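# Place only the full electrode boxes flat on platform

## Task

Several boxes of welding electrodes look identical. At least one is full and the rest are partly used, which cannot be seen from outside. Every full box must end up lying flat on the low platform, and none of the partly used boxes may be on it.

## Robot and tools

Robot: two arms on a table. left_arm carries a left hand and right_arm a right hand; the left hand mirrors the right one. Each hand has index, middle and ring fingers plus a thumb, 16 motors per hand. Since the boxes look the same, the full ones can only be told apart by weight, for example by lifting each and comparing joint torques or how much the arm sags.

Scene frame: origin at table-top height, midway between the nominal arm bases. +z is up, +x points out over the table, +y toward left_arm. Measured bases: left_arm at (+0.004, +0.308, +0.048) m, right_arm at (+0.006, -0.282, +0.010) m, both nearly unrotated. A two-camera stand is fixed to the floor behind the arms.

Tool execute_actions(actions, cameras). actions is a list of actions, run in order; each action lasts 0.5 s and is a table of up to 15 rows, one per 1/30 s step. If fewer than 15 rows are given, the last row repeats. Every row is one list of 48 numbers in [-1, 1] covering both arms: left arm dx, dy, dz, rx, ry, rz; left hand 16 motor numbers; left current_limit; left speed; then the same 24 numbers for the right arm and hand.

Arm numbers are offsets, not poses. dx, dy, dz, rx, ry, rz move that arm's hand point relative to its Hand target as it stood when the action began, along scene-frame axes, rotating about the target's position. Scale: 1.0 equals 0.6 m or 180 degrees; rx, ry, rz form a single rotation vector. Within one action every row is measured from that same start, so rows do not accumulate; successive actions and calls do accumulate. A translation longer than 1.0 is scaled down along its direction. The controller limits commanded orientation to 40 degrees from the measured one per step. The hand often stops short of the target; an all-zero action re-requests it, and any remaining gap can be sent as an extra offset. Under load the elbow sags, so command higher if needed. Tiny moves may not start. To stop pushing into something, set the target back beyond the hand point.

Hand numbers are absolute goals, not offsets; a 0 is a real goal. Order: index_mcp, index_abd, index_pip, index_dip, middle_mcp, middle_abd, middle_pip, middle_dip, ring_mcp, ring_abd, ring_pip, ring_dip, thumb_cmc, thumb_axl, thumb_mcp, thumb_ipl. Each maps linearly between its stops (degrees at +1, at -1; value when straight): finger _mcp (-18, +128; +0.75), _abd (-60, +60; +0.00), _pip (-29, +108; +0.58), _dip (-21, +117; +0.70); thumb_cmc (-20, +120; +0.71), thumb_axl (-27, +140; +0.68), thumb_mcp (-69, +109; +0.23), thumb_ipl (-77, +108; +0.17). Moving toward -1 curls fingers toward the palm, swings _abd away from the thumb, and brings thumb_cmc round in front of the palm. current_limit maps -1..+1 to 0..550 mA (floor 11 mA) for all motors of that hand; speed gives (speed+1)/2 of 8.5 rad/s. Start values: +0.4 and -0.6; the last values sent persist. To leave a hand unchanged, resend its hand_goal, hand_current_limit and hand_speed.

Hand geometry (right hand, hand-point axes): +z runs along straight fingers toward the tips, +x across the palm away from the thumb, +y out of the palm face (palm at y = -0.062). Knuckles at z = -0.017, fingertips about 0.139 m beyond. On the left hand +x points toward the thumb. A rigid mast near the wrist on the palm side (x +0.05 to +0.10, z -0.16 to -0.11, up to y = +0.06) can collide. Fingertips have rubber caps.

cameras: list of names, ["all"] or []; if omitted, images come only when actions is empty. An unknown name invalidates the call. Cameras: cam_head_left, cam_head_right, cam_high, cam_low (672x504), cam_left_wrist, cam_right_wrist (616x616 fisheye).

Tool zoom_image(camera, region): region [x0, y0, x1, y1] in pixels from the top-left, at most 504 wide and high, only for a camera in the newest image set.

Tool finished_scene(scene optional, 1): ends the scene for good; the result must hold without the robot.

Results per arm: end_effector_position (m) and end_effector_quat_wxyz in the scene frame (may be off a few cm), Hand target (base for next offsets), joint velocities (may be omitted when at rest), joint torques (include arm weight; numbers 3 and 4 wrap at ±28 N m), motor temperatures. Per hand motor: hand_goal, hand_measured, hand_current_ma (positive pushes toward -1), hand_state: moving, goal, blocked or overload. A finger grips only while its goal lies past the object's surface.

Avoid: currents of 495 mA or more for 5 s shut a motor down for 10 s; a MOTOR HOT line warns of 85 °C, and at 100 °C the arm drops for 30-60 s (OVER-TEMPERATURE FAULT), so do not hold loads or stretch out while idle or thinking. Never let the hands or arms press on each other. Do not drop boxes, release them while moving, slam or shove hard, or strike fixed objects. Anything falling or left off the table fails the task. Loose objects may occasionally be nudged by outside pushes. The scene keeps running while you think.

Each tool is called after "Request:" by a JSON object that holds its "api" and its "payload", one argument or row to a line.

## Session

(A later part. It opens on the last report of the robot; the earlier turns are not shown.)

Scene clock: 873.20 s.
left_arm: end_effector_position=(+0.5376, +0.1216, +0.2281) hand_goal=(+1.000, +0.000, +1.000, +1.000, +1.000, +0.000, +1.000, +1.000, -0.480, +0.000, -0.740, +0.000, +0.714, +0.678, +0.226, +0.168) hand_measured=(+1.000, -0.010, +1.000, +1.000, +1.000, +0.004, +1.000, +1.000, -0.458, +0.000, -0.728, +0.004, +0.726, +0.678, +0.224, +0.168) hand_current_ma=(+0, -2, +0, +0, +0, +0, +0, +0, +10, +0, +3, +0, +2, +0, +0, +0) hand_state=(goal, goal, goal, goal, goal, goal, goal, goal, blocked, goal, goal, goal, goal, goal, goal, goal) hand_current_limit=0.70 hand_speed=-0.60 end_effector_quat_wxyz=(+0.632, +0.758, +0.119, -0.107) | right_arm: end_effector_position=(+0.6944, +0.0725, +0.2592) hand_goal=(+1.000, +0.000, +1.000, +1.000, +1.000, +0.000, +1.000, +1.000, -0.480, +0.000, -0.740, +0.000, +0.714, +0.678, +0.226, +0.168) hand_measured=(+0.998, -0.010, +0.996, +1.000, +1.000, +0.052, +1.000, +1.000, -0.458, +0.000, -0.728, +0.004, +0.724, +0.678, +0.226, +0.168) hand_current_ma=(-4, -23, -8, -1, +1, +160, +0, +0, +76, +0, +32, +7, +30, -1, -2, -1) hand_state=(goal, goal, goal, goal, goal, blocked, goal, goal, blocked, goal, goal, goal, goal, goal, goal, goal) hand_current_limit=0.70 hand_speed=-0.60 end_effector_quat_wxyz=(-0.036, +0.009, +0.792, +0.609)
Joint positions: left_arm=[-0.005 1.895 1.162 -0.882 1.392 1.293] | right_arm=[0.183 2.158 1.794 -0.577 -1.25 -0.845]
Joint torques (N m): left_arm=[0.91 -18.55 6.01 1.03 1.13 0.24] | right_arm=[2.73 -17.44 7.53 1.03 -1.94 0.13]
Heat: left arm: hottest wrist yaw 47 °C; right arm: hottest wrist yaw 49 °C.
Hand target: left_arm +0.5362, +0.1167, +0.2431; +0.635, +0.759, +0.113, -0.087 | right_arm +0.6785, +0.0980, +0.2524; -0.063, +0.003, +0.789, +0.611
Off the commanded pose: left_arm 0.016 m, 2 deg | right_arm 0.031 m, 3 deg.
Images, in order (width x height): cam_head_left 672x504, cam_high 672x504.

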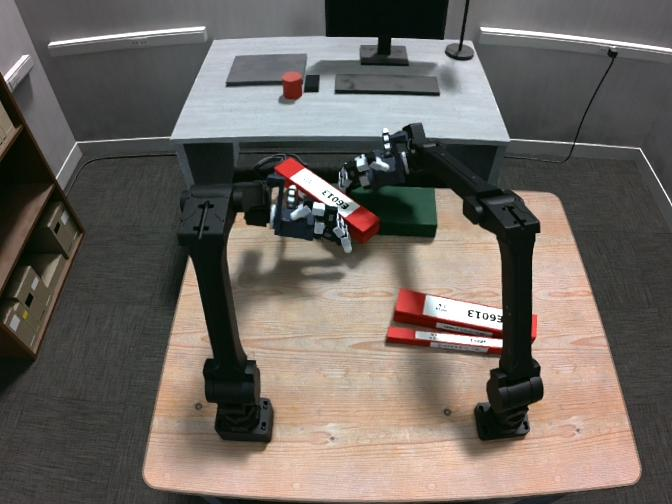

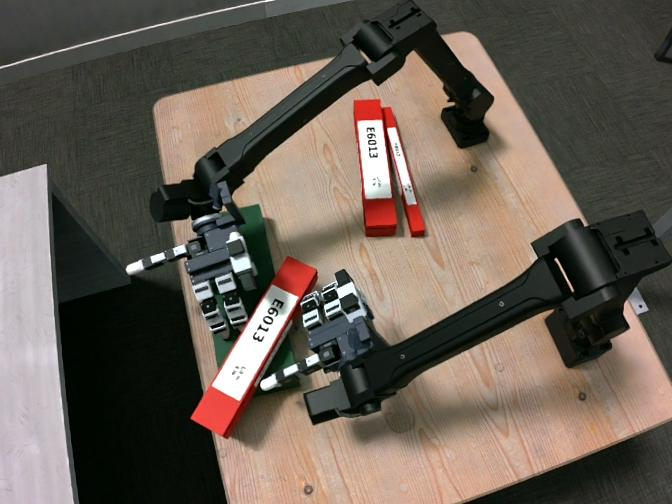

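Request:
{"api": "execute_actions", "payload": {
  "actions": [
    [[0.015,-0.02,0.018,0,0,0, 1,0,1,1,1,0,1,1,-0.48,0,-0.74,0,0.714,0.678,0.226,0.168,0.7,-0.6, 0,0,0,0,0,0, 1,0,1,1,1,0,1,1,-0.48,0,-0.74,0,0.714,0.678,0.226,0.168,0.7,-0.6]],
    [[0.035,-0.035,0,0,0,0, 1,0,1,1,1,0,1,1,-0.48,0,-0.74,0,0.714,0.678,0.226,0.168,0.7,-0.6, 0,0,0,0,0,0, 1,0,1,1,1,0,1,1,-0.48,0,-0.74,0,0.714,0.678,0.226,0.168,0.7,-0.6]],
    [[0.035,-0.03,0,0,0,0, 1,0,1,1,1,0,1,1,-0.48,0,-0.74,0,0.714,0.678,0.226,0.168,0.7,-0.6, 0,0,0,0,0,0, 1,0,1,1,1,0,1,1,-0.48,0,-0.74,0,0.714,0.678,0.226,0.168,0.7,-0.6]]
  ],
  "cameras": ["cam_head_left", "cam_high"]
}}

Scene clock: 875.87 s.
left_arm: end_effector_position=(+0.5692, +0.0727, +0.2366) hand_goal=(+1.000, +0.000, +1.000, +1.000, +1.000, +0.000, +1.000, +1.000, -0.480, +0.000, -0.740, +0.000, +0.714, +0.678, +0.226, +0.168) hand_measured=(+1.000, -0.032, +1.000, +1.000, +1.000, +0.004, +1.000, +1.000, -0.458, +0.000, -0.728, +0.004, +0.720, +0.678, +0.228, +0.170) hand_current_ma=(+0, -14, +0, +0, +0, +0, +0, +0, +10, +0, +3, +0, +1, +0, +0, +0) hand_state=(goal, blocked, goal, goal, goal, goal, goal, goal, blocked, goal, goal, goal, goal, goal, goal, goal) hand_current_limit=0.70 hand_speed=-0.60 end_effector_quat_wxyz=(+0.628, +0.757, +0.140, -0.118) | right_arm: end_effector_position=(+0.6950, +0.0723, +0.2596) hand_goal=(+1.000, +0.000, +1.000, +1.000, +1.000, +0.000, +1.000, +1.000, -0.480, +0.000, -0.740, +0.000, +0.714, +0.678, +0.226, +0.168) hand_measured=(+1.000, +0.002, +1.000, +1.000, +1.000, +0.070, +1.000, +1.000, -0.458, +0.000, -0.728, +0.004, +0.724, +0.678, +0.226, +0.168) hand_current_ma=(+0, +2, +0, +0, +0, +229, +0, +0, +76, +0, +32, +7, +30, -1, -2, -1) hand_state=(goal, goal, goal, goal, goal, blocked, goal, goal, blocked, goal, goal, goal, goal, goal, goal, goal) hand_current_limit=0.70 hand_speed=-0.60 end_effector_quat_wxyz=(-0.033, +0.007, +0.792, +0.609)
Joint positions: left_arm=[-0.101 1.872 1.139 -0.362 1.362 0.717] | right_arm=[0.182 2.158 1.794 -0.57 -1.248 -0.845]
Joint torques (N m): left_arm=[1.08 -16.03 10.78 2.56 0.81 0.4] | right_arm=[2.67 -17.49 7.51 0.8 -2.02 0.14]
Heat: left arm: hottest wrist yaw 47 °C; right arm: hottest wrist yaw 49 °C.
Hand target: left_arm +0.5872, +0.0657, +0.2540; +0.635, +0.759, +0.113, -0.087 | right_arm +0.6786, +0.0978, +0.2523; -0.063, +0.003, +0.789, +0.610
Off the commanded pose: left_arm 0.026 m, 5 deg | right_arm 0.031 m, 4 deg.
Images, in order (width x height): cam_head_left 672x504, cam_high 672x504.

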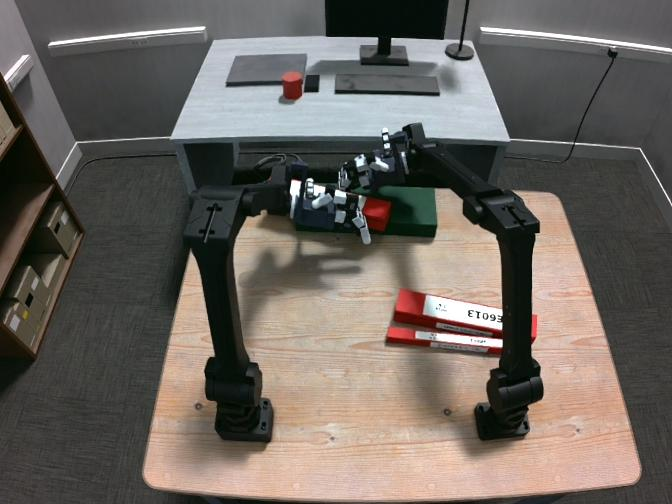

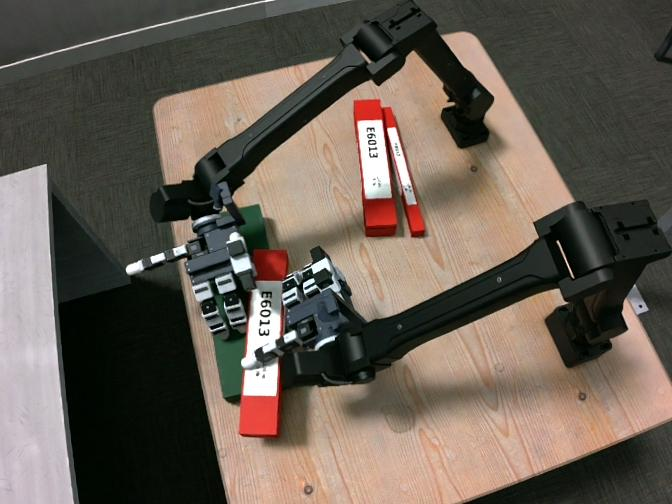

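Request:
{"api": "execute_actions", "payload": {
  "actions": [
    [[0.03,-0.015,0,0,0,0, 1,0,1,1,1,0,1,1,-0.48,0,-0.74,0,0.714,0.678,0.226,0.168,0.7,-0.6, 0,0,0,0,0,0, 1,0,1,1,1,0,1,1,-0.48,0,-0.74,0,0.714,0.678,0.226,0.168,0.7,-0.6]],
    [[0.03,-0.01,0,0,0,0, 1,0,1,1,1,0,1,1,-0.48,0,-0.74,0,0.714,0.678,0.226,0.168,0.7,-0.6, 0,0,0,0,0,0, 1,0,1,1,1,0,1,1,-0.48,0,-0.74,0,0.714,0.678,0.226,0.168,0.7,-0.6]]
  ],
  "cameras": ["cam_head_left", "cam_high"]
}}

Scene clock: 878.13 s.
left_arm: end_effector_position=(+0.5973, +0.0504, +0.2397) hand_goal=(+1.000, +0.000, +1.000, +1.000, +1.000, +0.000, +1.000, +1.000, -0.480, +0.000, -0.740, +0.000, +0.714, +0.678, +0.226, +0.168) hand_measured=(+1.000, -0.040, +1.000, +1.000, +1.000, +0.004, +1.000, +1.000, -0.458, +0.000, -0.728, +0.004, +0.720, +0.678, +0.228, +0.170) hand_current_ma=(+0, -22, +0, +0, +0, +0, +0, +0, +10, +0, +3, +0, +1, +0, +0, +0) hand_state=(goal, blocked, goal, goal, goal, goal, goal, goal, blocked, goal, goal, goal, goal, goal, goal, goal) hand_current_limit=0.70 hand_speed=-0.60 end_effector_quat_wxyz=(+0.630, +0.754, +0.136, -0.127) | right_arm: end_effector_position=(+0.6946, +0.0728, +0.2597) hand_goal=(+1.000, +0.000, +1.000, +1.000, +1.000, +0.000, +1.000, +1.000, -0.480, +0.000, -0.740, +0.000, +0.714, +0.678, +0.226, +0.168) hand_measured=(+1.000, +0.002, +1.000, +1.000, +0.998, +0.072, +0.994, +1.000, -0.458, +0.000, -0.728, +0.004, +0.724, +0.678, +0.226, +0.168) hand_current_ma=(+0, +2, +0, +0, -3, +232, -17, -1, +76, +0, +32, +7, +30, -1, -2, -1) hand_state=(goal, goal, goal, goal, goal, blocked, goal, goal, blocked, goal, goal, goal, goal, goal, goal, goal) hand_current_limit=0.70 hand_speed=-0.60 end_effector_quat_wxyz=(-0.033, +0.006, +0.792, +0.609)
Joint positions: left_arm=[-0.135 1.93 1.228 -0.305 1.362 0.62] | right_arm=[0.183 2.158 1.794 -0.57 -1.248 -0.846]
Joint torques (N m): left_arm=[2.37 -16.09 11.97 2.8 0.19 0.44] | right_arm=[2.67 -17.49 7.51 0.8 -2.02 0.15]
Heat: left arm: hottest wrist yaw 46 °C; right arm: hottest wrist yaw 49 °C.
Hand target: left_arm +0.6232, +0.0507, +0.2539; +0.635, +0.759, +0.113, -0.087 | right_arm +0.6785, +0.0979, +0.2524; -0.063, +0.003, +0.789, +0.611
Off the commanded pose: left_arm 0.030 m, 5 deg | right_arm 0.031 m, 4 deg.
Images, in order (width x height): cam_head_left 672x504, cam_high 672x504.

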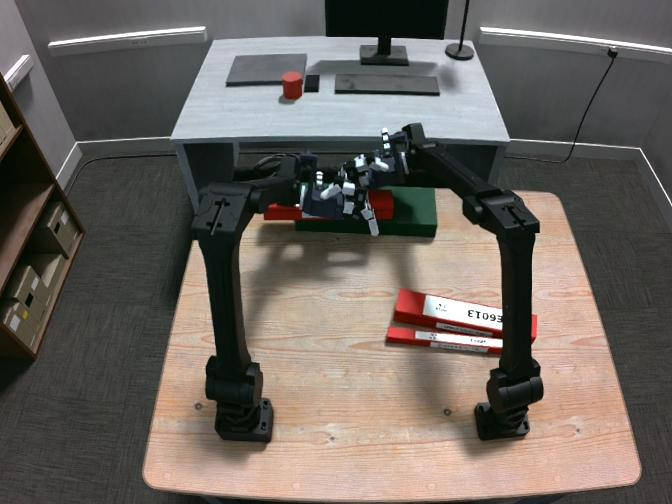

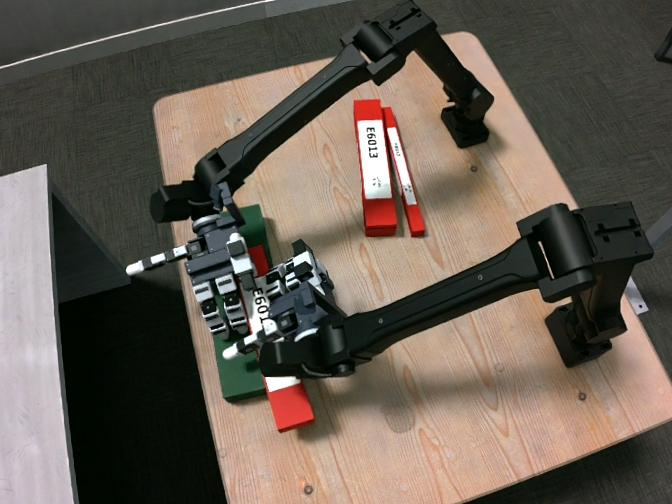

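Request:
{"api": "execute_actions", "payload": {
  "actions": [
    [[-0.08,0.02,0.02,0,0,0, 1,0,1,1,1,0,1,1,-0.48,0,-0.74,0,0.714,0.678,0.226,0.168,0.7,-0.6, 0.01,-0.035,0,0,0,0, 1,0,1,1,1,0,1,1,-0.48,0,-0.74,0,0.714,0.678,0.226,0.168,0.7,-0.6]],
    [[-0.08,0.06,0.1,0,0,0, 1,0,1,1,1,0,1,1,-0.48,0,-0.74,0,0.714,0.678,0.226,0.168,0.7,-0.6, 0,-0.04,0.08,0,0,0, 1,0,1,1,1,0,1,1,-0.48,0,-0.74,0,0.714,0.678,0.226,0.168,0.7,-0.6]],
    [[-0.04,0.06,0.04,0,0,-0.06, 1,0,1,1,1,0,1,1,-0.48,0,-0.74,0,0.714,0.678,0.226,0.168,0.7,-0.6, -0.05,-0.08,0.05,0,0,0, 1,0,1,1,1,0,1,1,-0.48,0,-0.74,0,0.714,0.678,0.226,0.168,0.7,-0.6]]
  ],
  "cameras": ["cam_head_left", "cam_high", "cam_low"]
}}

Scene clock: 880.93 s.
left_arm: end_effector_position=(+0.5034, +0.1321, +0.3329) hand_goal=(+1.000, +0.000, +1.000, +1.000, +1.000, +0.000, +1.000, +1.000, -0.480, +0.000, -0.740, +0.000, +0.714, +0.678, +0.226, +0.168) hand_measured=(+1.000, +0.000, +1.000, +1.000, +1.000, +0.004, +1.000, +1.000, -0.458, +0.000, -0.728, +0.004, +0.722, +0.678, +0.226, +0.170) hand_current_ma=(+0, +0, +0, +0, +0, +0, +0, +0, +10, +0, +3, +0, +1, +0, +0, +0) hand_state=(goal, goal, goal, goal, goal, goal, goal, goal, blocked, goal, goal, goal, goal, goal, goal, goal) hand_current_limit=0.70 hand_speed=-0.60 end_effector_quat_wxyz=(+0.668, +0.727, +0.124, -0.097) | right_arm: end_effector_position=(+0.6532, +0.0065, +0.3347) hand_goal=(+1.000, +0.000, +1.000, +1.000, +1.000, +0.000, +1.000, +1.000, -0.480, +0.000, -0.740, +0.000, +0.714, +0.678, +0.226, +0.168) hand_measured=(+1.000, +0.002, +0.998, +1.000, +1.000, +0.004, +0.998, +0.998, -0.458, +0.000, -0.728, +0.004, +0.726, +0.678, +0.226, +0.168) hand_current_ma=(+0, +6, -4, +0, +0, +8, -4, -4, +76, +0, +32, +7, +32, -1, -2, -1) hand_state=(goal, goal, goal, goal, goal, goal, goal, goal, blocked, goal, goal, goal, goal, goal, goal, goal) hand_current_limit=0.70 hand_speed=-0.60 end_effector_quat_wxyz=(-0.060, +0.007, +0.788, +0.613)
Joint positions: left_arm=[0.004 1.626 1.055 -0.787 1.481 1.045] | right_arm=[0.096 2.022 1.801 -1.086 -1.319 -1.194]
Joint torques (N m): left_arm=[2.02 -15.56 8.21 0.46 0.99 0.45] | right_arm=[-0.44 -15.74 8.84 0.27 -1.51 -0.16]
Heat: left arm: hottest wrist yaw 46 °C; right arm: hottest wrist yaw 49 °C.
Hand target: left_arm +0.5031, +0.1348, +0.3500; +0.624, +0.766, +0.041, -0.146 | right_arm +0.6545, +0.0050, +0.3303; -0.064, +0.003, +0.790, +0.610
Off the commanded pose: left_arm 0.017 m, 13 deg | right_arm 0.005 m, 1 deg.
Images, in order (width x height): cam_head_left 672x504, cam_high 672x504, cam_low 672x504.

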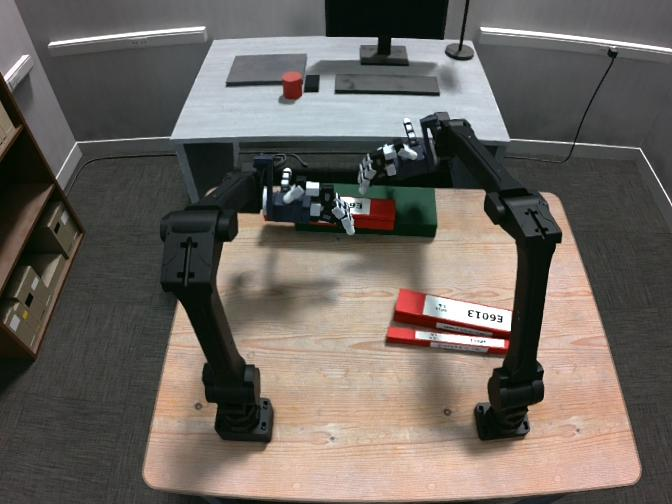

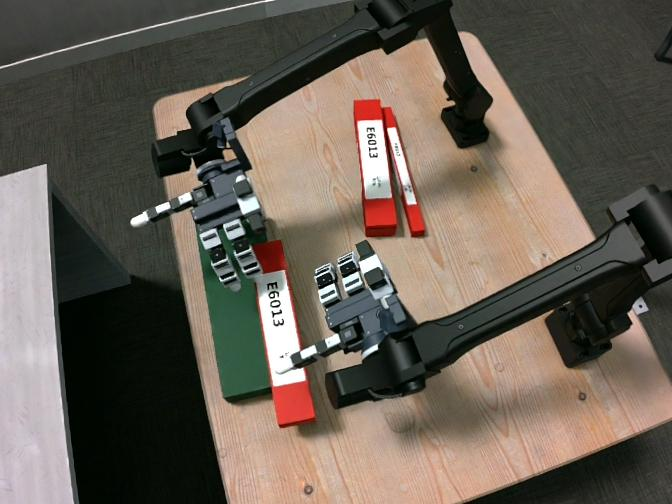

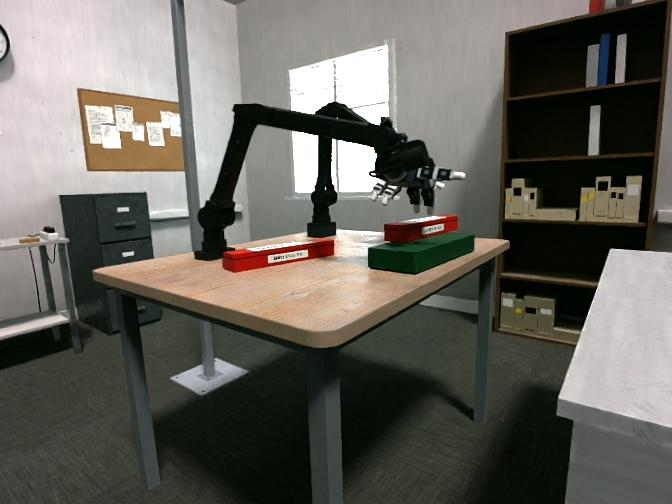

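Request:
{"api": "zoom_image", "payload": {
  "camera": "cam_high",
  "region": [150, 200, 400, 450]
}}

Request:
{"api": "zoom_image", "payload": {
  "camera": "cam_head_left",
  "region": [250, 150, 450, 270]
}}

Request:
{"api": "zoom_image", "payload": {
  "camera": "cam_low",
  "region": [340, 190, 520, 290]
}}

Scaled by 2.016.

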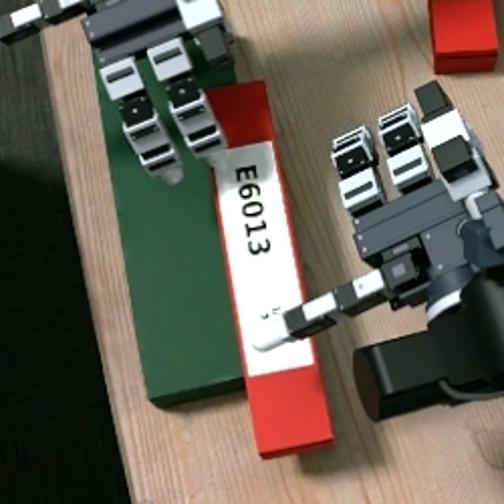

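Scaled by 2.520.

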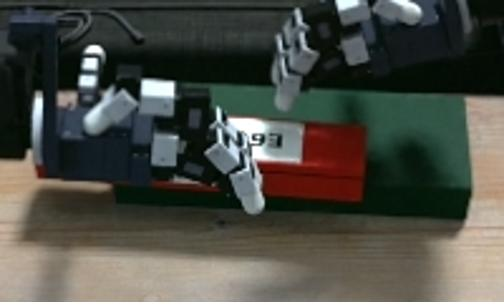

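Scaled by 2.800.

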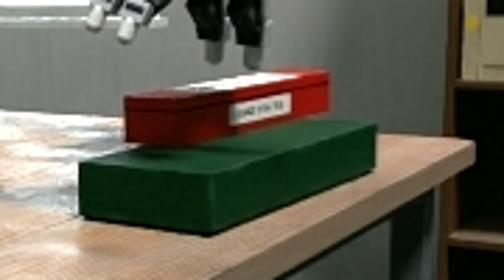

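Request:
{"api": "execute_actions", "payload": {
  "actions": [
    [[0.06,0.12,0,0,0,0, 1,0,1,1,1,0,1,1,-0.48,0,-0.74,0,0.714,0.678,0.226,0.168,0.7,-0.6, -0.03,-0.09,0,0,0,0, 1,0,1,1,1,0,1,1,-0.48,0,-0.74,0,0.714,0.678,0.226,0.168,0.7,-0.6]],
    [[0.09,0.14,0,0,0,0, 1,0,1,1,1,0,1,1,-0.48,0,-0.74,0,0.714,0.678,0.226,0.168,0.7,-0.6, -0.03,-0.09,-0.03,0,0,0, 1,0,1,1,1,0,1,1,-0.48,0,-0.74,0,0.714,0.678,0.226,0.168,0.7,-0.6]],
    [[0.09,0.12,0,0,0,0, 1,0,1,1,1,0,1,1,-0.48,0,-0.74,0,0.714,0.678,0.226,0.168,0.7,-0.6, 0,0,-0.09,0,0,0, 1,0,1,1,1,0,1,1,-0.48,0,-0.74,0,0.714,0.678,0.226,0.168,0.7,-0.6]]
  ],
  "cameras": ["cam_head_left", "cam_high", "cam_low"]
}}

Scene clock: 886.07 s.
left_arm: end_effector_position=(+0.5038, +0.1407, +0.3334) hand_goal=(+1.000, +0.000, +1.000, +1.000, +1.000, +0.000, +1.000, +1.000, -0.480, +0.000, -0.740, +0.000, +0.714, +0.678, +0.226, +0.168) hand_measured=(+1.000, +0.000, +1.000, +1.000, +1.000, +0.004, +1.000, +1.000, -0.458, +0.000, -0.728, +0.004, +0.722, +0.678, +0.226, +0.170) hand_current_ma=(+0, +0, +0, +0, +0, +0, +0, +0, +10, +0, +3, +0, +1, +0, +0, +0) hand_state=(goal, goal, goal, goal, goal, goal, goal, goal, blocked, goal, goal, goal, goal, goal, goal, goal) hand_current_limit=0.70 hand_speed=-0.60 end_effector_quat_wxyz=(+0.671, +0.723, +0.131, -0.096) | right_arm: end_effector_position=(+0.6161, -0.1042, +0.2632) hand_goal=(+1.000, +0.000, +1.000, +1.000, +1.000, +0.000, +1.000, +1.000, -0.480, +0.000, -0.740, +0.000, +0.714, +0.678, +0.226, +0.168) hand_measured=(+1.000, +0.002, +0.998, +1.000, +1.000, +0.004, +0.998, +0.998, -0.458, +0.000, -0.728, +0.004, +0.726, +0.678, +0.226, +0.168) hand_current_ma=(+0, +6, -4, +0, +0, +7, -4, -4, +76, +0, +32, +7, +32, -1, -2, -1) hand_state=(goal, goal, goal, goal, goal, goal, goal, goal, blocked, goal, goal, goal, goal, goal, goal, goal) hand_current_limit=0.70 hand_speed=-0.60 end_effector_quat_wxyz=(-0.059, +0.007, +0.790, +0.610)
Joint positions: left_arm=[0.021 1.626 1.055 -0.821 1.488 1.07] | right_arm=[-0.079 2.091 1.714 -1.593 -1.298 -1.879]
Joint torques (N m): left_arm=[1.61 -13.8 6.99 0.98 1.01 0.28] | right_arm=[-0.09 -14.45 8.36 -0.85 -1.38 -0.16]
Heat: left arm: hottest wrist yaw 45 °C; right arm: hottest wrist yaw 48 °C.
Hand target: left_arm +0.5045, +0.1399, +0.3332; +0.670, +0.724, +0.130, -0.095 (last step not sent: back at the drive's target) | right_arm +0.6185, -0.1030, +0.2583; -0.064, +0.003, +0.790, +0.610
Off the commanded pose: left_arm 0.090 m, 0 deg | right_arm 0.006 m, 1 deg.
pose unreachable (left arm): on one or more control steps of this call, first in action 0 (counted from 0), this arm could not follow its commanded pose, so it was not sent that pose on those steps. It may still have moved: this result reports where it is.
cause: moving toward the commanded pose would bring two parts of the arm too close to each other (joints 4 (wrist pitch) to 6 (wrist roll) lie between them).
Images, in order (width x height): cam_head_left 672x504, cam_high 672x504, cam_low 672x504.

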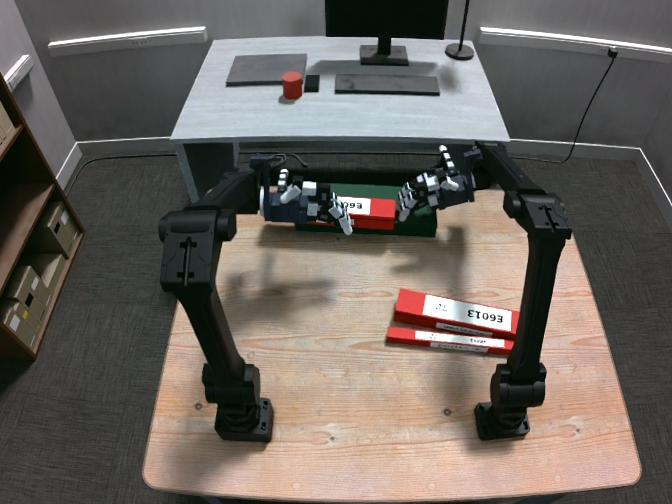

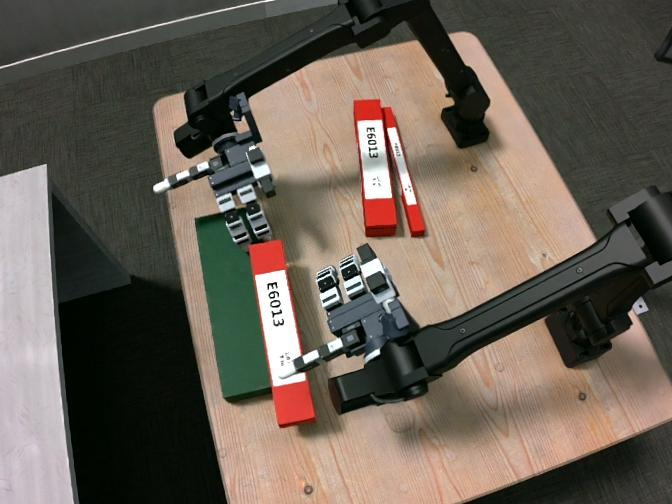

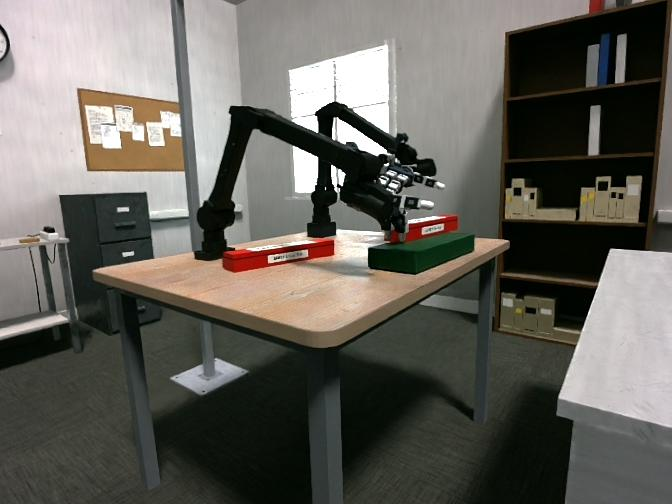

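Request:
{"api": "execute_actions", "payload": {
  "actions": [
    [[0.0,0.05,0.02,0,0,-0.06, 1,0,1,1,1,0,1,1,-0.48,0,-0.74,0,0.714,0.678,0.226,0.168,0.7,-0.6, 0,0,0,0,0,0, 1,0,1,1,1,0,1,1,-0.48,0,-0.74,0,0.714,0.678,0.226,0.168,0.7,-0.6]],
    [[0.03,0.1,0,0,0,-0.06, 1,0,1,1,1,0,1,1,-0.48,0,-0.74,0,0.714,0.678,0.226,0.168,0.7,-0.6, 0,0,0,0,0,0, 1,0,1,1,1,0,1,1,-0.48,0,-0.74,0,0.714,0.678,0.226,0.168,0.7,-0.6]]
  ]
}}

Scene clock: 887.70 s.
left_arm: end_effector_position=(+0.5038, +0.1407, +0.3334) hand_goal=(+1.000, +0.000, +1.000, +1.000, +1.000, +0.000, +1.000, +1.000, -0.480, +0.000, -0.740, +0.000, +0.714, +0.678, +0.226, +0.168) hand_measured=(+1.000, +0.000, +1.000, +1.000, +1.000, +0.004, +1.000, +1.000, -0.458, +0.000, -0.728, +0.004, +0.722, +0.678, +0.226, +0.170) hand_current_ma=(+0, +0, +0, +0, +0, +0, +0, +0, +10, +0, +3, +0, +1, +0, +0, +0) hand_state=(goal, goal, goal, goal, goal, goal, goal, goal, blocked, goal, goal, goal, goal, goal, goal, goal) hand_current_limit=0.70 hand_speed=-0.60 end_effector_quat_wxyz=(+0.671, +0.723, +0.131, -0.096) | right_arm: end_effector_position=(+0.6144, -0.1042, +0.2640) hand_goal=(+1.000, +0.000, +1.000, +1.000, +1.000, +0.000, +1.000, +1.000, -0.480, +0.000, -0.740, +0.000, +0.714, +0.678, +0.226, +0.168) hand_measured=(+1.000, +0.002, +0.998, +1.000, +1.000, +0.004, +0.998, +0.998, -0.458, +0.000, -0.728, +0.004, +0.726, +0.678, +0.226, +0.168) hand_current_ma=(+0, +6, -4, +0, +0, +7, -4, -4, +76, +0, +32, +7, +32, -1, -2, -1) hand_state=(goal, goal, goal, goal, goal, goal, goal, goal, blocked, goal, goal, goal, goal, goal, goal, goal) hand_current_limit=0.70 hand_speed=-0.60 end_effector_quat_wxyz=(-0.061, +0.006, +0.789, +0.611)
Joint positions: left_arm=[0.021 1.626 1.055 -0.821 1.488 1.07] | right_arm=[-0.079 2.091 1.714 -1.608 -1.298 -1.894]
Joint torques (N m): left_arm=[1.67 -13.92 6.87 0.73 1.1 0.32] | right_arm=[-0.15 -14.21 8.79 -0.88 -1.33 -0.16]
Heat: left arm: hottest wrist yaw 45 °C; right arm: hottest wrist yaw 48 °C.
Hand target: left_arm +0.5038, +0.1407, +0.3334; +0.671, +0.723, +0.131, -0.096 (last step not sent: back at the drive's target) | right_arm +0.6185, -0.1030, +0.2583; -0.063, +0.003, +0.790, +0.610
Off the commanded pose: left_arm 0.063 m, 11 deg | right_arm 0.007 m, 0 deg.
pose unreachable (left arm): on one or more control steps of this call, first in action 0 (counted from 0), this arm could not follow its commanded pose, so it was not sent that pose on those steps. It may still have moved: this result reports where it is.
cause: moving toward the commanded pose would bring two parts of the arm too close to each other (joints 4 (wrist pitch) to 6 (wrist roll) lie between them).

Request:
{"api": "execute_actions", "payload": {
  "actions": [
    [[-0.02,-0.03,0.03,0.03,0,0, 1,0,1,1,1,0,1,1,-0.48,0,-0.74,0,0.714,0.678,0.226,0.168,0.7,-0.6, 0,0,0,0,0,0, 1,0,1,1,1,0,1,1,-0.48,0,-0.74,0,0.714,0.678,0.226,0.168,0.7,-0.6]]
  ]
}}

Scene clock: 889.27 s.
left_arm: end_effector_position=(+0.4941, +0.1262, +0.3449) hand_goal=(+1.000, +0.000, +1.000, +1.000, +1.000, +0.000, +1.000, +1.000, -0.480, +0.000, -0.740, +0.000, +0.714, +0.678, +0.226, +0.168) hand_measured=(+1.000, +0.000, +1.000, +1.000, +1.000, +0.004, +1.000, +1.000, -0.458, +0.000, -0.728, +0.004, +0.722, +0.678, +0.226, +0.170) hand_current_ma=(+0, +0, +0, +0, +0, +0, +0, +0, +10, +0, +3, +0, +1, +0, +0, +0) hand_state=(goal, goal, goal, goal, goal, goal, goal, goal, blocked, goal, goal, goal, goal, goal, goal, goal) hand_current_limit=0.70 hand_speed=-0.60 end_effector_quat_wxyz=(+0.637, +0.753, +0.137, -0.090) | right_arm: end_effector_position=(+0.6144, -0.1042, +0.2640) hand_goal=(+1.000, +0.000, +1.000, +1.000, +1.000, +0.000, +1.000, +1.000, -0.480, +0.000, -0.740, +0.000, +0.714, +0.678, +0.226, +0.168) hand_measured=(+1.000, +0.002, +0.998, +1.000, +1.000, +0.004, +0.998, +0.998, -0.458, +0.000, -0.728, +0.004, +0.726, +0.678, +0.226, +0.168) hand_current_ma=(+0, +6, -4, +0, +0, +7, -4, -4, +76, +0, +32, +7, +32, -1, -2, -1) hand_state=(goal, goal, goal, goal, goal, goal, goal, goal, blocked, goal, goal, goal, goal, goal, goal, goal) hand_current_limit=0.70 hand_speed=-0.60 end_effector_quat_wxyz=(-0.061, +0.006, +0.789, +0.611)
Joint positions: left_arm=[-0.001 1.555 1.053 -0.848 1.393 1.027] | right_arm=[-0.079 2.091 1.714 -1.608 -1.298 -1.894]
Joint torques (N m): left_arm=[1.08 -14.27 7.35 0.83 0.99 0.17] | right_arm=[-0.09 -14.21 8.8 -0.88 -1.33 -0.17]
Heat: left arm: hottest wrist yaw 45 °C; right arm: hottest wrist yaw 48 °C.
Hand target: left_arm +0.4917, +0.1227, +0.3514; +0.636, +0.754, +0.135, -0.089 | right_arm +0.6185, -0.1030, +0.2583; -0.064, +0.003, +0.790, +0.610
Off the commanded pose: left_arm 0.008 m, 0 deg | right_arm 0.007 m, 0 deg.

Request:
{"api": "execute_actions", "payload": {
  "actions": [
    [[0.0,0.0,0,0.03,0,-0.04, 1,0,1,1,1,0,1,1,-0.48,0,-0.74,0,0.714,0.678,0.226,0.168,0.7,-0.6, 0,0,0,0,0,0, 1,0,1,1,1,0,1,1,-0.48,0,-0.74,0,0.714,0.678,0.226,0.168,0.7,-0.6]],
    [[0.02,0.08,0,0,0,-0.04, 1,0,1,1,1,0,1,1,-0.48,0,-0.74,0,0.714,0.678,0.226,0.168,0.7,-0.6, 0,0,0,0,0,0, 1,0,1,1,1,0,1,1,-0.48,0,-0.74,0,0.714,0.678,0.226,0.168,0.7,-0.6]]
  ]
}}

Scene clock: 891.40 s.
left_arm: end_effector_position=(+0.4933, +0.1715, +0.3447) hand_goal=(+1.000, +0.000, +1.000, +1.000, +1.000, +0.000, +1.000, +1.000, -0.480, +0.000, -0.740, +0.000, +0.714, +0.678, +0.226, +0.168) hand_measured=(+1.000, +0.000, +1.000, +1.000, +1.000, +0.004, +1.000, +1.000, -0.458, +0.000, -0.728, +0.004, +0.722, +0.678, +0.226, +0.170) hand_current_ma=(+0, +0, +0, +0, +0, +0, +0, +0, +10, +0, +3, +0, +1, +0, +0, +0) hand_state=(goal, goal, goal, goal, goal, goal, goal, goal, blocked, goal, goal, goal, goal, goal, goal, goal) hand_current_limit=0.70 hand_speed=-0.60 end_effector_quat_wxyz=(+0.582, +0.799, +0.102, -0.112) | right_arm: end_effector_position=(+0.6144, -0.1042, +0.2640) hand_goal=(+1.000, +0.000, +1.000, +1.000, +1.000, +0.000, +1.000, +1.000, -0.480, +0.000, -0.740, +0.000, +0.714, +0.678, +0.226, +0.168) hand_measured=(+1.000, +0.002, +0.998, +1.000, +1.000, +0.004, +0.998, +0.998, -0.458, +0.000, -0.728, +0.004, +0.726, +0.678, +0.226, +0.168) hand_current_ma=(+0, +6, -4, +0, +0, +7, -4, -4, +76, +0, +32, +7, +32, -1, -2, -1) hand_state=(goal, goal, goal, goal, goal, goal, goal, goal, blocked, goal, goal, goal, goal, goal, goal, goal) hand_current_limit=0.70 hand_speed=-0.60 end_effector_quat_wxyz=(-0.061, +0.006, +0.789, +0.611)
Joint positions: left_arm=[0.117 1.717 1.302 -1.682 1.22 1.808] | right_arm=[-0.079 2.091 1.714 -1.608 -1.298 -1.894]
Joint torques (N m): left_arm=[1.44 -13.33 9.88 -0.9 0.82 0.46] | right_arm=[-0.09 -14.21 8.8 -0.88 -1.33 -0.17]
Heat: left arm: hottest wrist yaw 45 °C; right arm: hottest wrist yaw 48 °C.
Hand target: left_arm +0.5038, +0.1707, +0.3512; +0.584, +0.794, +0.042, -0.160 | right_arm +0.6185, -0.1030, +0.2583; -0.064, +0.003, +0.790, +0.610
Off the commanded pose: left_arm 0.012 m, 9 deg | right_arm 0.007 m, 0 deg.
joint sent to its limit (left arm) — joint 4 (wrist pitch), lower limit. The joint targets are off in orientation, not in position.

Request:
{"api": "execute_actions", "payload": {
  "actions": [
    [[0.08,0.12,0,0,0,0, 1,0,1,1,1,0,1,1,-0.48,0,-0.74,0,0.714,0.678,0.226,0.168,0.7,-0.6, 0,0,0,0,0,0, 1,0,1,1,1,0,1,1,-0.48,0,-0.74,0,0.714,0.678,0.226,0.168,0.7,-0.6]],
    [[0.08,0.12,0,0,0,0, 1,0,1,1,1,0,1,1,-0.48,0,-0.74,0,0.714,0.678,0.226,0.168,0.7,-0.6, 0,0,0,0,0,0, 1,0,1,1,1,0,1,1,-0.48,0,-0.74,0,0.714,0.678,0.226,0.168,0.7,-0.6]],
    [[0.08,0.08,0,0,0,0, 1,0,1,1,1,0,1,1,-0.48,0,-0.74,0,0.714,0.678,0.226,0.168,0.7,-0.6, 0,0,0,0,0,0, 1,0,1,1,1,0,1,1,-0.48,0,-0.74,0,0.714,0.678,0.226,0.168,0.7,-0.6]]
  ],
  "cameras": ["cam_head_left", "cam_high", "cam_low"]
}}

Scene clock: 894.00 s.
left_arm: end_effector_position=(+0.6356, +0.3587, +0.3463) hand_goal=(+1.000, +0.000, +1.000, +1.000, +1.000, +0.000, +1.000, +1.000, -0.480, +0.000, -0.740, +0.000, +0.714, +0.678, +0.226, +0.168) hand_measured=(+1.000, +0.000, +1.000, +1.000, +1.000, +0.004, +1.000, +1.000, -0.458, +0.000, -0.728, +0.004, +0.722, +0.678, +0.226, +0.170) hand_current_ma=(+0, +0, +0, +0, +0, +0, +0, +0, +10, +0, +3, +0, +1, +0, +0, +0) hand_state=(goal, goal, goal, goal, goal, goal, goal, goal, blocked, goal, goal, goal, goal, goal, goal, goal) hand_current_limit=0.70 hand_speed=-0.60 end_effector_quat_wxyz=(+0.561, +0.808, +0.179, +0.017) | right_arm: end_effector_position=(+0.6144, -0.1042, +0.2640) hand_goal=(+1.000, +0.000, +1.000, +1.000, +1.000, +0.000, +1.000, +1.000, -0.480, +0.000, -0.740, +0.000, +0.714, +0.678, +0.226, +0.168) hand_measured=(+1.000, +0.002, +0.998, +1.000, +1.000, +0.004, +0.998, +0.998, -0.458, +0.000, -0.728, +0.004, +0.726, +0.678, +0.226, +0.168) hand_current_ma=(+0, +6, -4, +0, +0, +7, -4, -4, +76, +0, +32, +7, +32, -1, -2, -1) hand_state=(goal, goal, goal, goal, goal, goal, goal, goal, blocked, goal, goal, goal, goal, goal, goal, goal) hand_current_limit=0.70 hand_speed=-0.60 end_effector_quat_wxyz=(-0.061, +0.006, +0.789, +0.611)
Joint positions: left_arm=[0.39 2.014 1.788 -1.691 1.168 1.756] | right_arm=[-0.079 2.091 1.714 -1.608 -1.298 -1.894]
Joint torques (N m): left_arm=[1.67 -18.49 10.78 -0.23 1.12 0.16] | right_arm=[-0.03 -14.21 8.79 -0.88 -1.33 -0.16]
Heat: left arm: hottest wrist yaw 45 °C; right arm: hottest wrist yaw 48 °C.
Hand target: left_arm +0.6478, +0.3627, +0.3512; +0.584, +0.794, +0.042, -0.160 | right_arm +0.6185, -0.1030, +0.2583; -0.064, +0.003, +0.790, +0.610
Off the commanded pose: left_arm 0.014 m, 26 deg | right_arm 0.007 m, 0 deg.
joint sent to its limit (left arm) — joint 4 (wrist pitch), lower limit. The joint targets are off in orientation, not in position.
Images, in order (width x height): cam_head_left 672x504, cam_high 672x504, cam_low 672x504.

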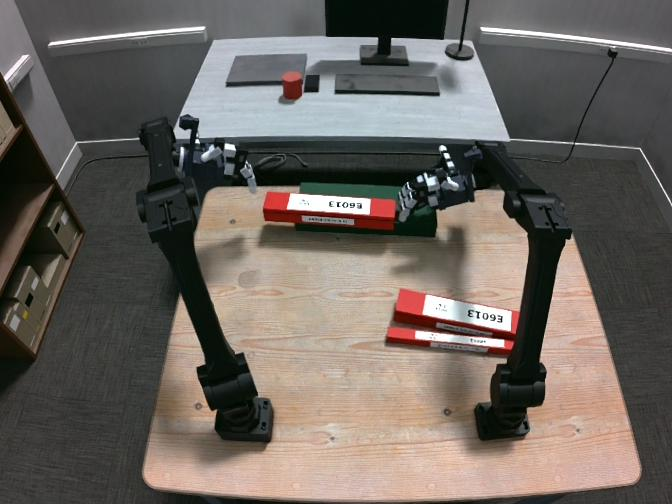

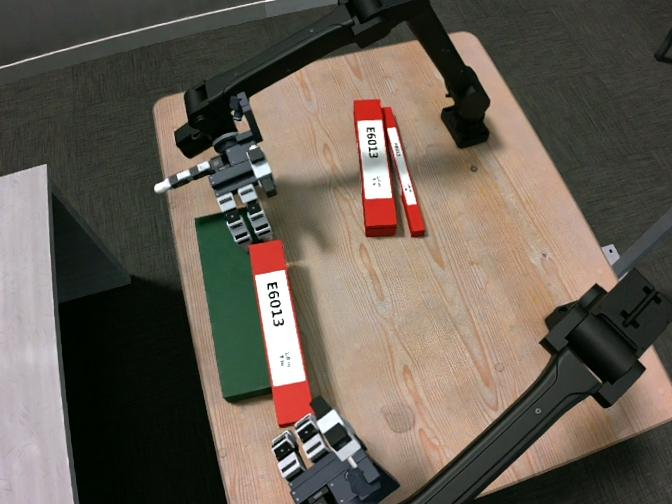

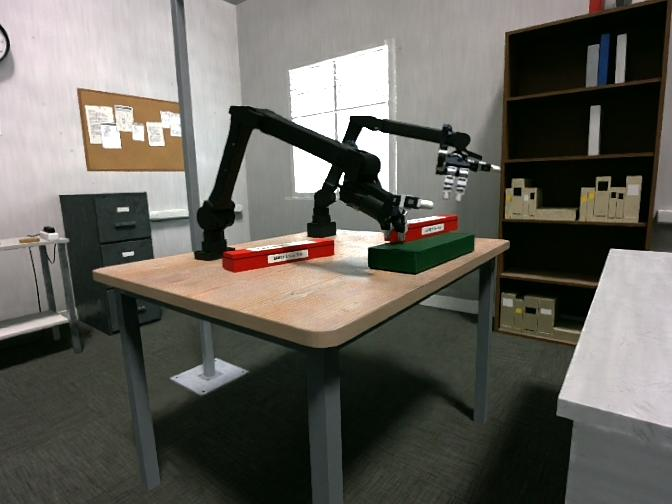

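Request:
{"api": "zoom_image", "payload": {
  "camera": "cam_head_left",
  "region": [230, 160, 450, 260]
}}

Scaled by 2.291.

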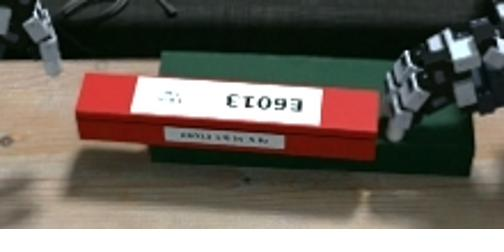

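Request:
{"api": "execute_actions", "payload": {
  "actions": [
    [[0.0,0.02,-0.08,0,0,0, 1,0,1,1,1,0,1,1,-0.48,0,-0.74,0,0.714,0.678,0.226,0.168,0.7,-0.6, 0,0,0,0,0,0, 1,0,1,1,1,0,1,1,-0.48,0,-0.74,0,0.714,0.678,0.226,0.168,0.7,-0.6]],
    [[0.0,0,-0.07,0,0,0, 1,0,1,1,1,0,1,1,-0.48,0,-0.74,0,0.714,0.678,0.226,0.168,0.7,-0.6, 0,0.01,-0.01,0,0,0, 1,0,1,1,1,0,1,1,-0.48,0,-0.74,0,0.714,0.678,0.226,0.168,0.7,-0.6]]
  ],
  "cameras": ["cam_head_left", "cam_high", "cam_low"]
}}

Scene clock: 896.57 s.
left_arm: end_effector_position=(+0.6399, +0.3653, +0.2540) hand_goal=(+1.000, +0.000, +1.000, +1.000, +1.000, +0.000, +1.000, +1.000, -0.480, +0.000, -0.740, +0.000, +0.714, +0.678, +0.226, +0.168) hand_measured=(+1.000, +0.000, +1.000, +1.000, +1.000, +0.004, +1.000, +1.000, -0.458, +0.000, -0.728, +0.004, +0.722, +0.678, +0.226, +0.170) hand_current_ma=(+0, +0, +0, +0, +0, +0, +0, +0, +10, +0, +3, +0, +1, +0, +0, +0) hand_state=(goal, goal, goal, goal, goal, goal, goal, goal, blocked, goal, goal, goal, goal, goal, goal, goal) hand_current_limit=0.70 hand_speed=-0.60 end_effector_quat_wxyz=(+0.551, +0.816, +0.172, -0.021) | right_arm: end_effector_position=(+0.6149, -0.1040, +0.2636) hand_goal=(+1.000, +0.000, +1.000, +1.000, +1.000, +0.000, +1.000, +1.000, -0.480, +0.000, -0.740, +0.000, +0.714, +0.678, +0.226, +0.168) hand_measured=(+1.000, +0.002, +0.998, +1.000, +1.000, +0.004, +0.998, +0.998, -0.458, +0.000, -0.728, +0.004, +0.726, +0.678, +0.226, +0.168) hand_current_ma=(+0, +6, -4, +0, +0, +7, -4, -4, +76, +0, +32, +7, +32, -1, -2, -1) hand_state=(goal, goal, goal, goal, goal, goal, goal, goal, blocked, goal, goal, goal, goal, goal, goal, goal) hand_current_limit=0.70 hand_speed=-0.60 end_effector_quat_wxyz=(-0.054, +0.000, +0.790, +0.611)
Joint positions: left_arm=[0.398 2.162 1.79 -1.691 1.109 1.864] | right_arm=[-0.079 2.091 1.714 -1.591 -1.298 -1.894]
Joint torques (N m): left_arm=[2.55 -20.19 10.06 -0.5 0.81 0.44] | right_arm=[0.67 -14.15 7.72 0.12 -1.51 0.13]
Heat: left arm: hottest wrist yaw 44 °C; right arm: hottest wrist yaw 47 °C.
Hand target: left_arm +0.6478, +0.3746, +0.2612; +0.584, +0.795, +0.042, -0.160 | right_arm +0.6186, -0.0971, +0.2523; -0.063, +0.003, +0.790, +0.610
Off the commanded pose: left_arm 0.014 m, 22 deg | right_arm 0.014 m, 1 deg.
joint sent to its limit (left arm) — joint 4 (wrist pitch), lower limit. The joint targets are off in orientation, not in position.
Images, in order (width x height): cam_head_left 672x504, cam_high 672x504, cam_low 672x504.

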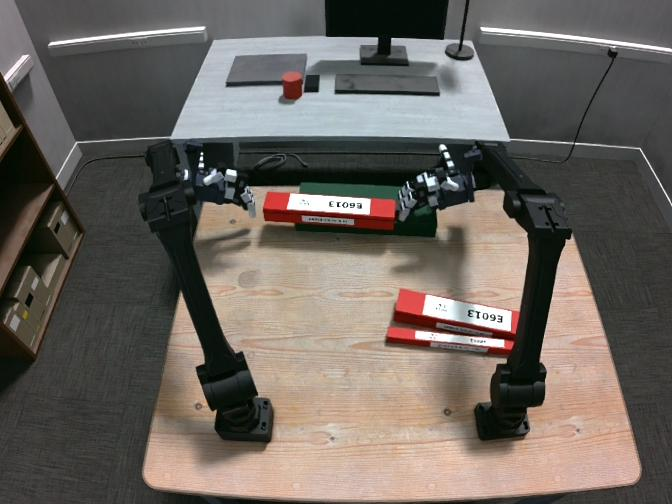

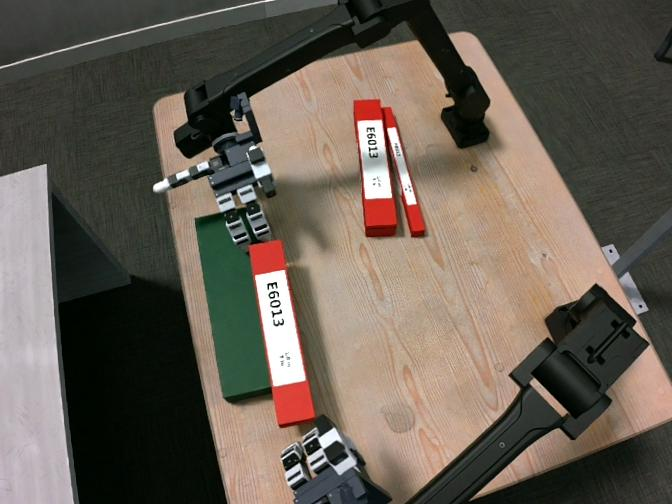

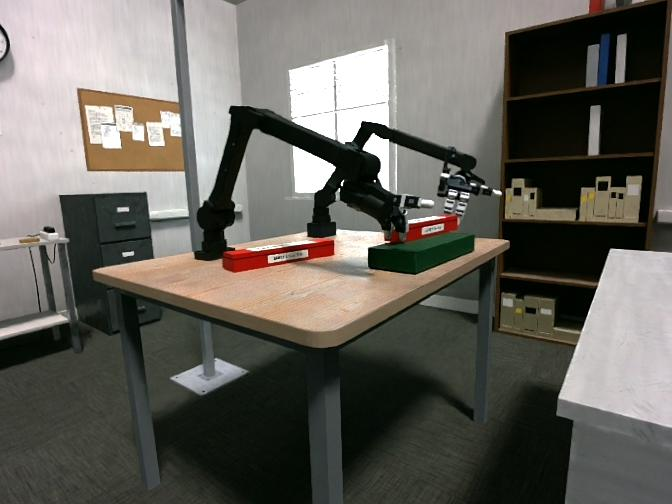

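Request:
{"api": "zoom_image", "payload": {
  "camera": "cam_high",
  "region": [220, 350, 400, 504]
}}

Request:
{"api": "zoom_image", "payload": {
  "camera": "cam_low",
  "region": [340, 160, 520, 290]
}}

Scaled by 2.800.

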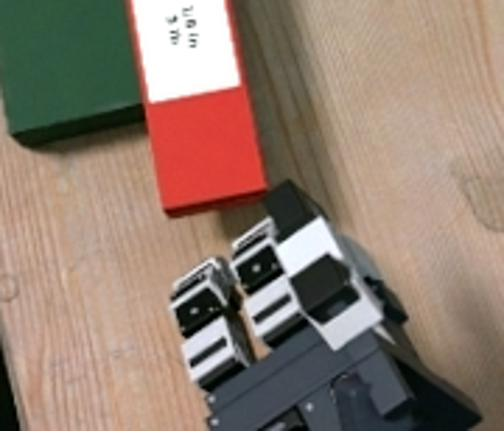

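Scaled by 2.800.

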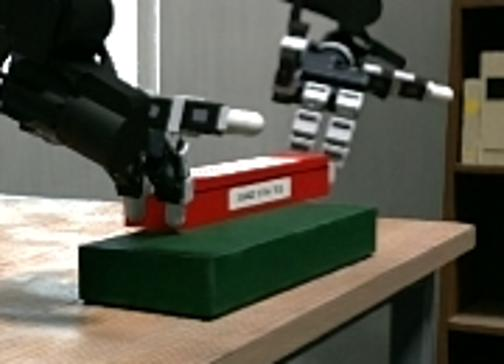

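Request:
{"api": "execute_actions", "payload": {
  "actions": [
    [[0.017,-0.03,0.0,0,0,0, 1,0,1,1,1,0,1,1,-0.48,0,-0.74,0,0.714,0.678,0.226,0.168,0.7,-0.6, 0,0.02,0,0,0,0, 1,0,1,1,1,0,1,1,-0.48,0,-0.74,0,0.714,0.678,0.226,0.168,0.7,-0.6]],
    [[0.0,-0.04,0,0,0,0, 1,0,1,1,1,0,1,1,-0.48,0,-0.74,0,0.714,0.678,0.226,0.168,0.7,-0.6, 0,0.02,0,0,0,0, 1,0,1,1,1,0,1,1,-0.48,0,-0.74,0,0.714,0.678,0.226,0.168,0.7,-0.6]]
  ],
  "cameras": ["cam_head_left"]
}}

Scene clock: 899.07 s.
left_arm: end_effector_position=(+0.6480, +0.3394, +0.2644) hand_goal=(+1.000, +0.000, +1.000, +1.000, +1.000, +0.000, +1.000, +1.000, -0.480, +0.000, -0.740, +0.000, +0.714, +0.678, +0.226, +0.168) hand_measured=(+1.000, +0.000, +1.000, +1.000, +1.000, +0.004, +1.000, +1.000, -0.458, +0.000, -0.728, +0.004, +0.722, +0.678, +0.226, +0.170) hand_current_ma=(+0, +0, +0, +0, +0, +0, +0, +0, +10, +0, +3, +0, +1, +0, +0, +0) hand_state=(goal, goal, goal, goal, goal, goal, goal, goal, blocked, goal, goal, goal, goal, goal, goal, goal) hand_current_limit=0.70 hand_speed=-0.60 end_effector_quat_wxyz=(+0.553, +0.820, +0.148, -0.020) | right_arm: end_effector_position=(+0.6240, -0.0901, +0.2554) hand_goal=(+1.000, +0.000, +1.000, +1.000, +1.000, +0.000, +1.000, +1.000, -0.480, +0.000, -0.740, +0.000, +0.714, +0.678, +0.226, +0.168) hand_measured=(+1.000, -0.008, +1.000, +1.000, +1.000, -0.004, +1.000, +1.000, -0.458, +0.000, -0.728, +0.004, +0.726, +0.678, +0.226, +0.168) hand_current_ma=(-2, -18, +0, +0, +0, -8, +0, +0, +76, +0, +32, +7, +32, -1, -2, -1) hand_state=(goal, goal, goal, goal, goal, goal, goal, goal, blocked, goal, goal, goal, goal, goal, goal, goal) hand_current_limit=0.70 hand_speed=-0.60 end_effector_quat_wxyz=(-0.054, +0.009, +0.789, +0.612)
Joint positions: left_arm=[0.354 2.163 1.817 -1.691 1.122 1.865] | right_arm=[-0.055 2.091 1.697 -1.455 -1.312 -1.759]
Joint torques (N m): left_arm=[0.26 -19.37 9.17 -0.46 1.29 0.21] | right_arm=[1.85 -15.91 6.49 0.53 -1.52 0.16]
Heat: left arm: hottest wrist yaw 44 °C; right arm: hottest wrist yaw 47 °C.
Hand target: left_arm +0.6579, +0.3327, +0.2612; +0.584, +0.795, +0.042, -0.160 | right_arm +0.6185, -0.0729, +0.2522; -0.064, +0.003, +0.789, +0.610
Off the commanded pose: left_arm 0.012 m, 21 deg | right_arm 0.018 m, 1 deg.
joint sent to its limit (left arm) — joint 4 (wrist pitch), lower limit. The joint targets are off in orientation, not in position.
Images, in order (width x height): cam_head_left 672x504.

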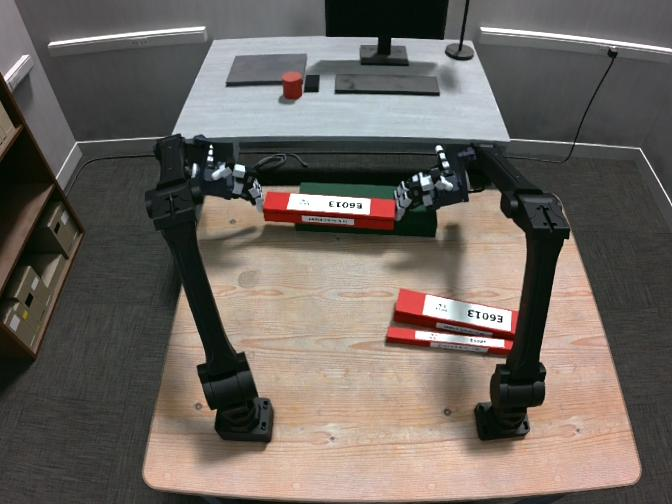

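Request:
{"api": "execute_actions", "payload": {
  "actions": [
    [[0.0,0.035,-0.04,0,0,0, 1,0,1,1,1,0,1,1,-0.48,0,-0.74,0,0.714,0.678,0.226,0.168,0.7,-0.6, 0,-0.04,-0.025,0,0,0, 1,0,1,1,1,0,1,1,-0.48,0,-0.74,0,0.714,0.678,0.226,0.168,0.7,-0.6]],
    [[0.005,-0.03,0,0,0,0, 1,0,1,1,1,0,1,1,-0.48,0,-0.74,0,0.714,0.678,0.226,0.168,0.7,-0.6, 0,0.03,0,0,0,0, 1,0,1,1,1,0,1,1,-0.48,0,-0.74,0,0.714,0.678,0.226,0.168,0.7,-0.6]]
  ],
  "cameras": ["cam_head_left"]
}}

Scene clock: 900.87 s.
left_arm: end_effector_position=(+0.6505, +0.3428, +0.2349) hand_goal=(+1.000, +0.000, +1.000, +1.000, +1.000, +0.000, +1.000, +1.000, -0.480, +0.000, -0.740, +0.000, +0.714, +0.678, +0.226, +0.168) hand_measured=(+1.000, +0.000, +1.000, +1.000, +1.000, -0.002, +1.000, +1.000, -0.458, +0.000, -0.728, +0.004, +0.722, +0.678, +0.226, +0.170) hand_current_ma=(+0, +0, +0, +0, +0, +0, +0, +0, +10, +0, +3, +0, +1, +0, +0, +0) hand_state=(goal, goal, goal, goal, goal, goal, goal, goal, blocked, goal, goal, goal, goal, goal, goal, goal) hand_current_limit=0.70 hand_speed=-0.60 end_effector_quat_wxyz=(+0.553, +0.818, +0.155, -0.036) | right_arm: end_effector_position=(+0.6215, -0.0927, +0.2541) hand_goal=(+1.000, +0.000, +1.000, +1.000, +1.000, +0.000, +1.000, +1.000, -0.480, +0.000, -0.740, +0.000, +0.714, +0.678, +0.226, +0.168) hand_measured=(+1.000, -0.024, +1.000, +1.000, +1.000, +0.000, +1.000, +1.000, -0.458, +0.000, -0.728, +0.004, +0.726, +0.678, +0.226, +0.168) hand_current_ma=(+0, -66, +0, +0, +0, -1, +0, +0, +76, +0, +32, +7, +32, -1, -2, -1) hand_state=(goal, blocked, goal, goal, goal, goal, goal, goal, blocked, goal, goal, goal, goal, goal, goal, goal) hand_current_limit=0.70 hand_speed=-0.60 end_effector_quat_wxyz=(-0.048, +0.002, +0.787, +0.615)
Joint positions: left_arm=[0.358 2.214 1.823 -1.691 1.112 1.878] | right_arm=[-0.059 2.094 1.692 -1.462 -1.319 -1.793]
Joint torques (N m): left_arm=[0.21 -20.01 9.77 -0.54 1.14 0.36] | right_arm=[1.38 -14.62 6.26 0.65 -1.07 0.15]
Heat: left arm: hottest wrist yaw 44 °C; right arm: hottest wrist yaw 47 °C.
Hand target: left_arm +0.6610, +0.3356, +0.2373; +0.584, +0.795, +0.042, -0.160 | right_arm +0.6186, -0.0791, +0.2373; -0.064, +0.003, +0.789, +0.611
Off the commanded pose: left_arm 0.013 m, 20 deg | right_arm 0.022 m, 2 deg.
joint sent to its limit (left arm) — joint 4 (wrist pitch), lower limit. The joint targets are off in orientation, not in position.
Images, in order (width x height): cam_head_left 672x504.

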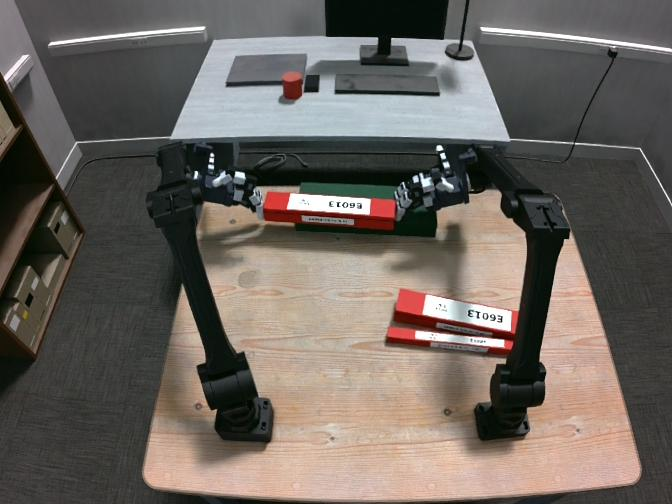

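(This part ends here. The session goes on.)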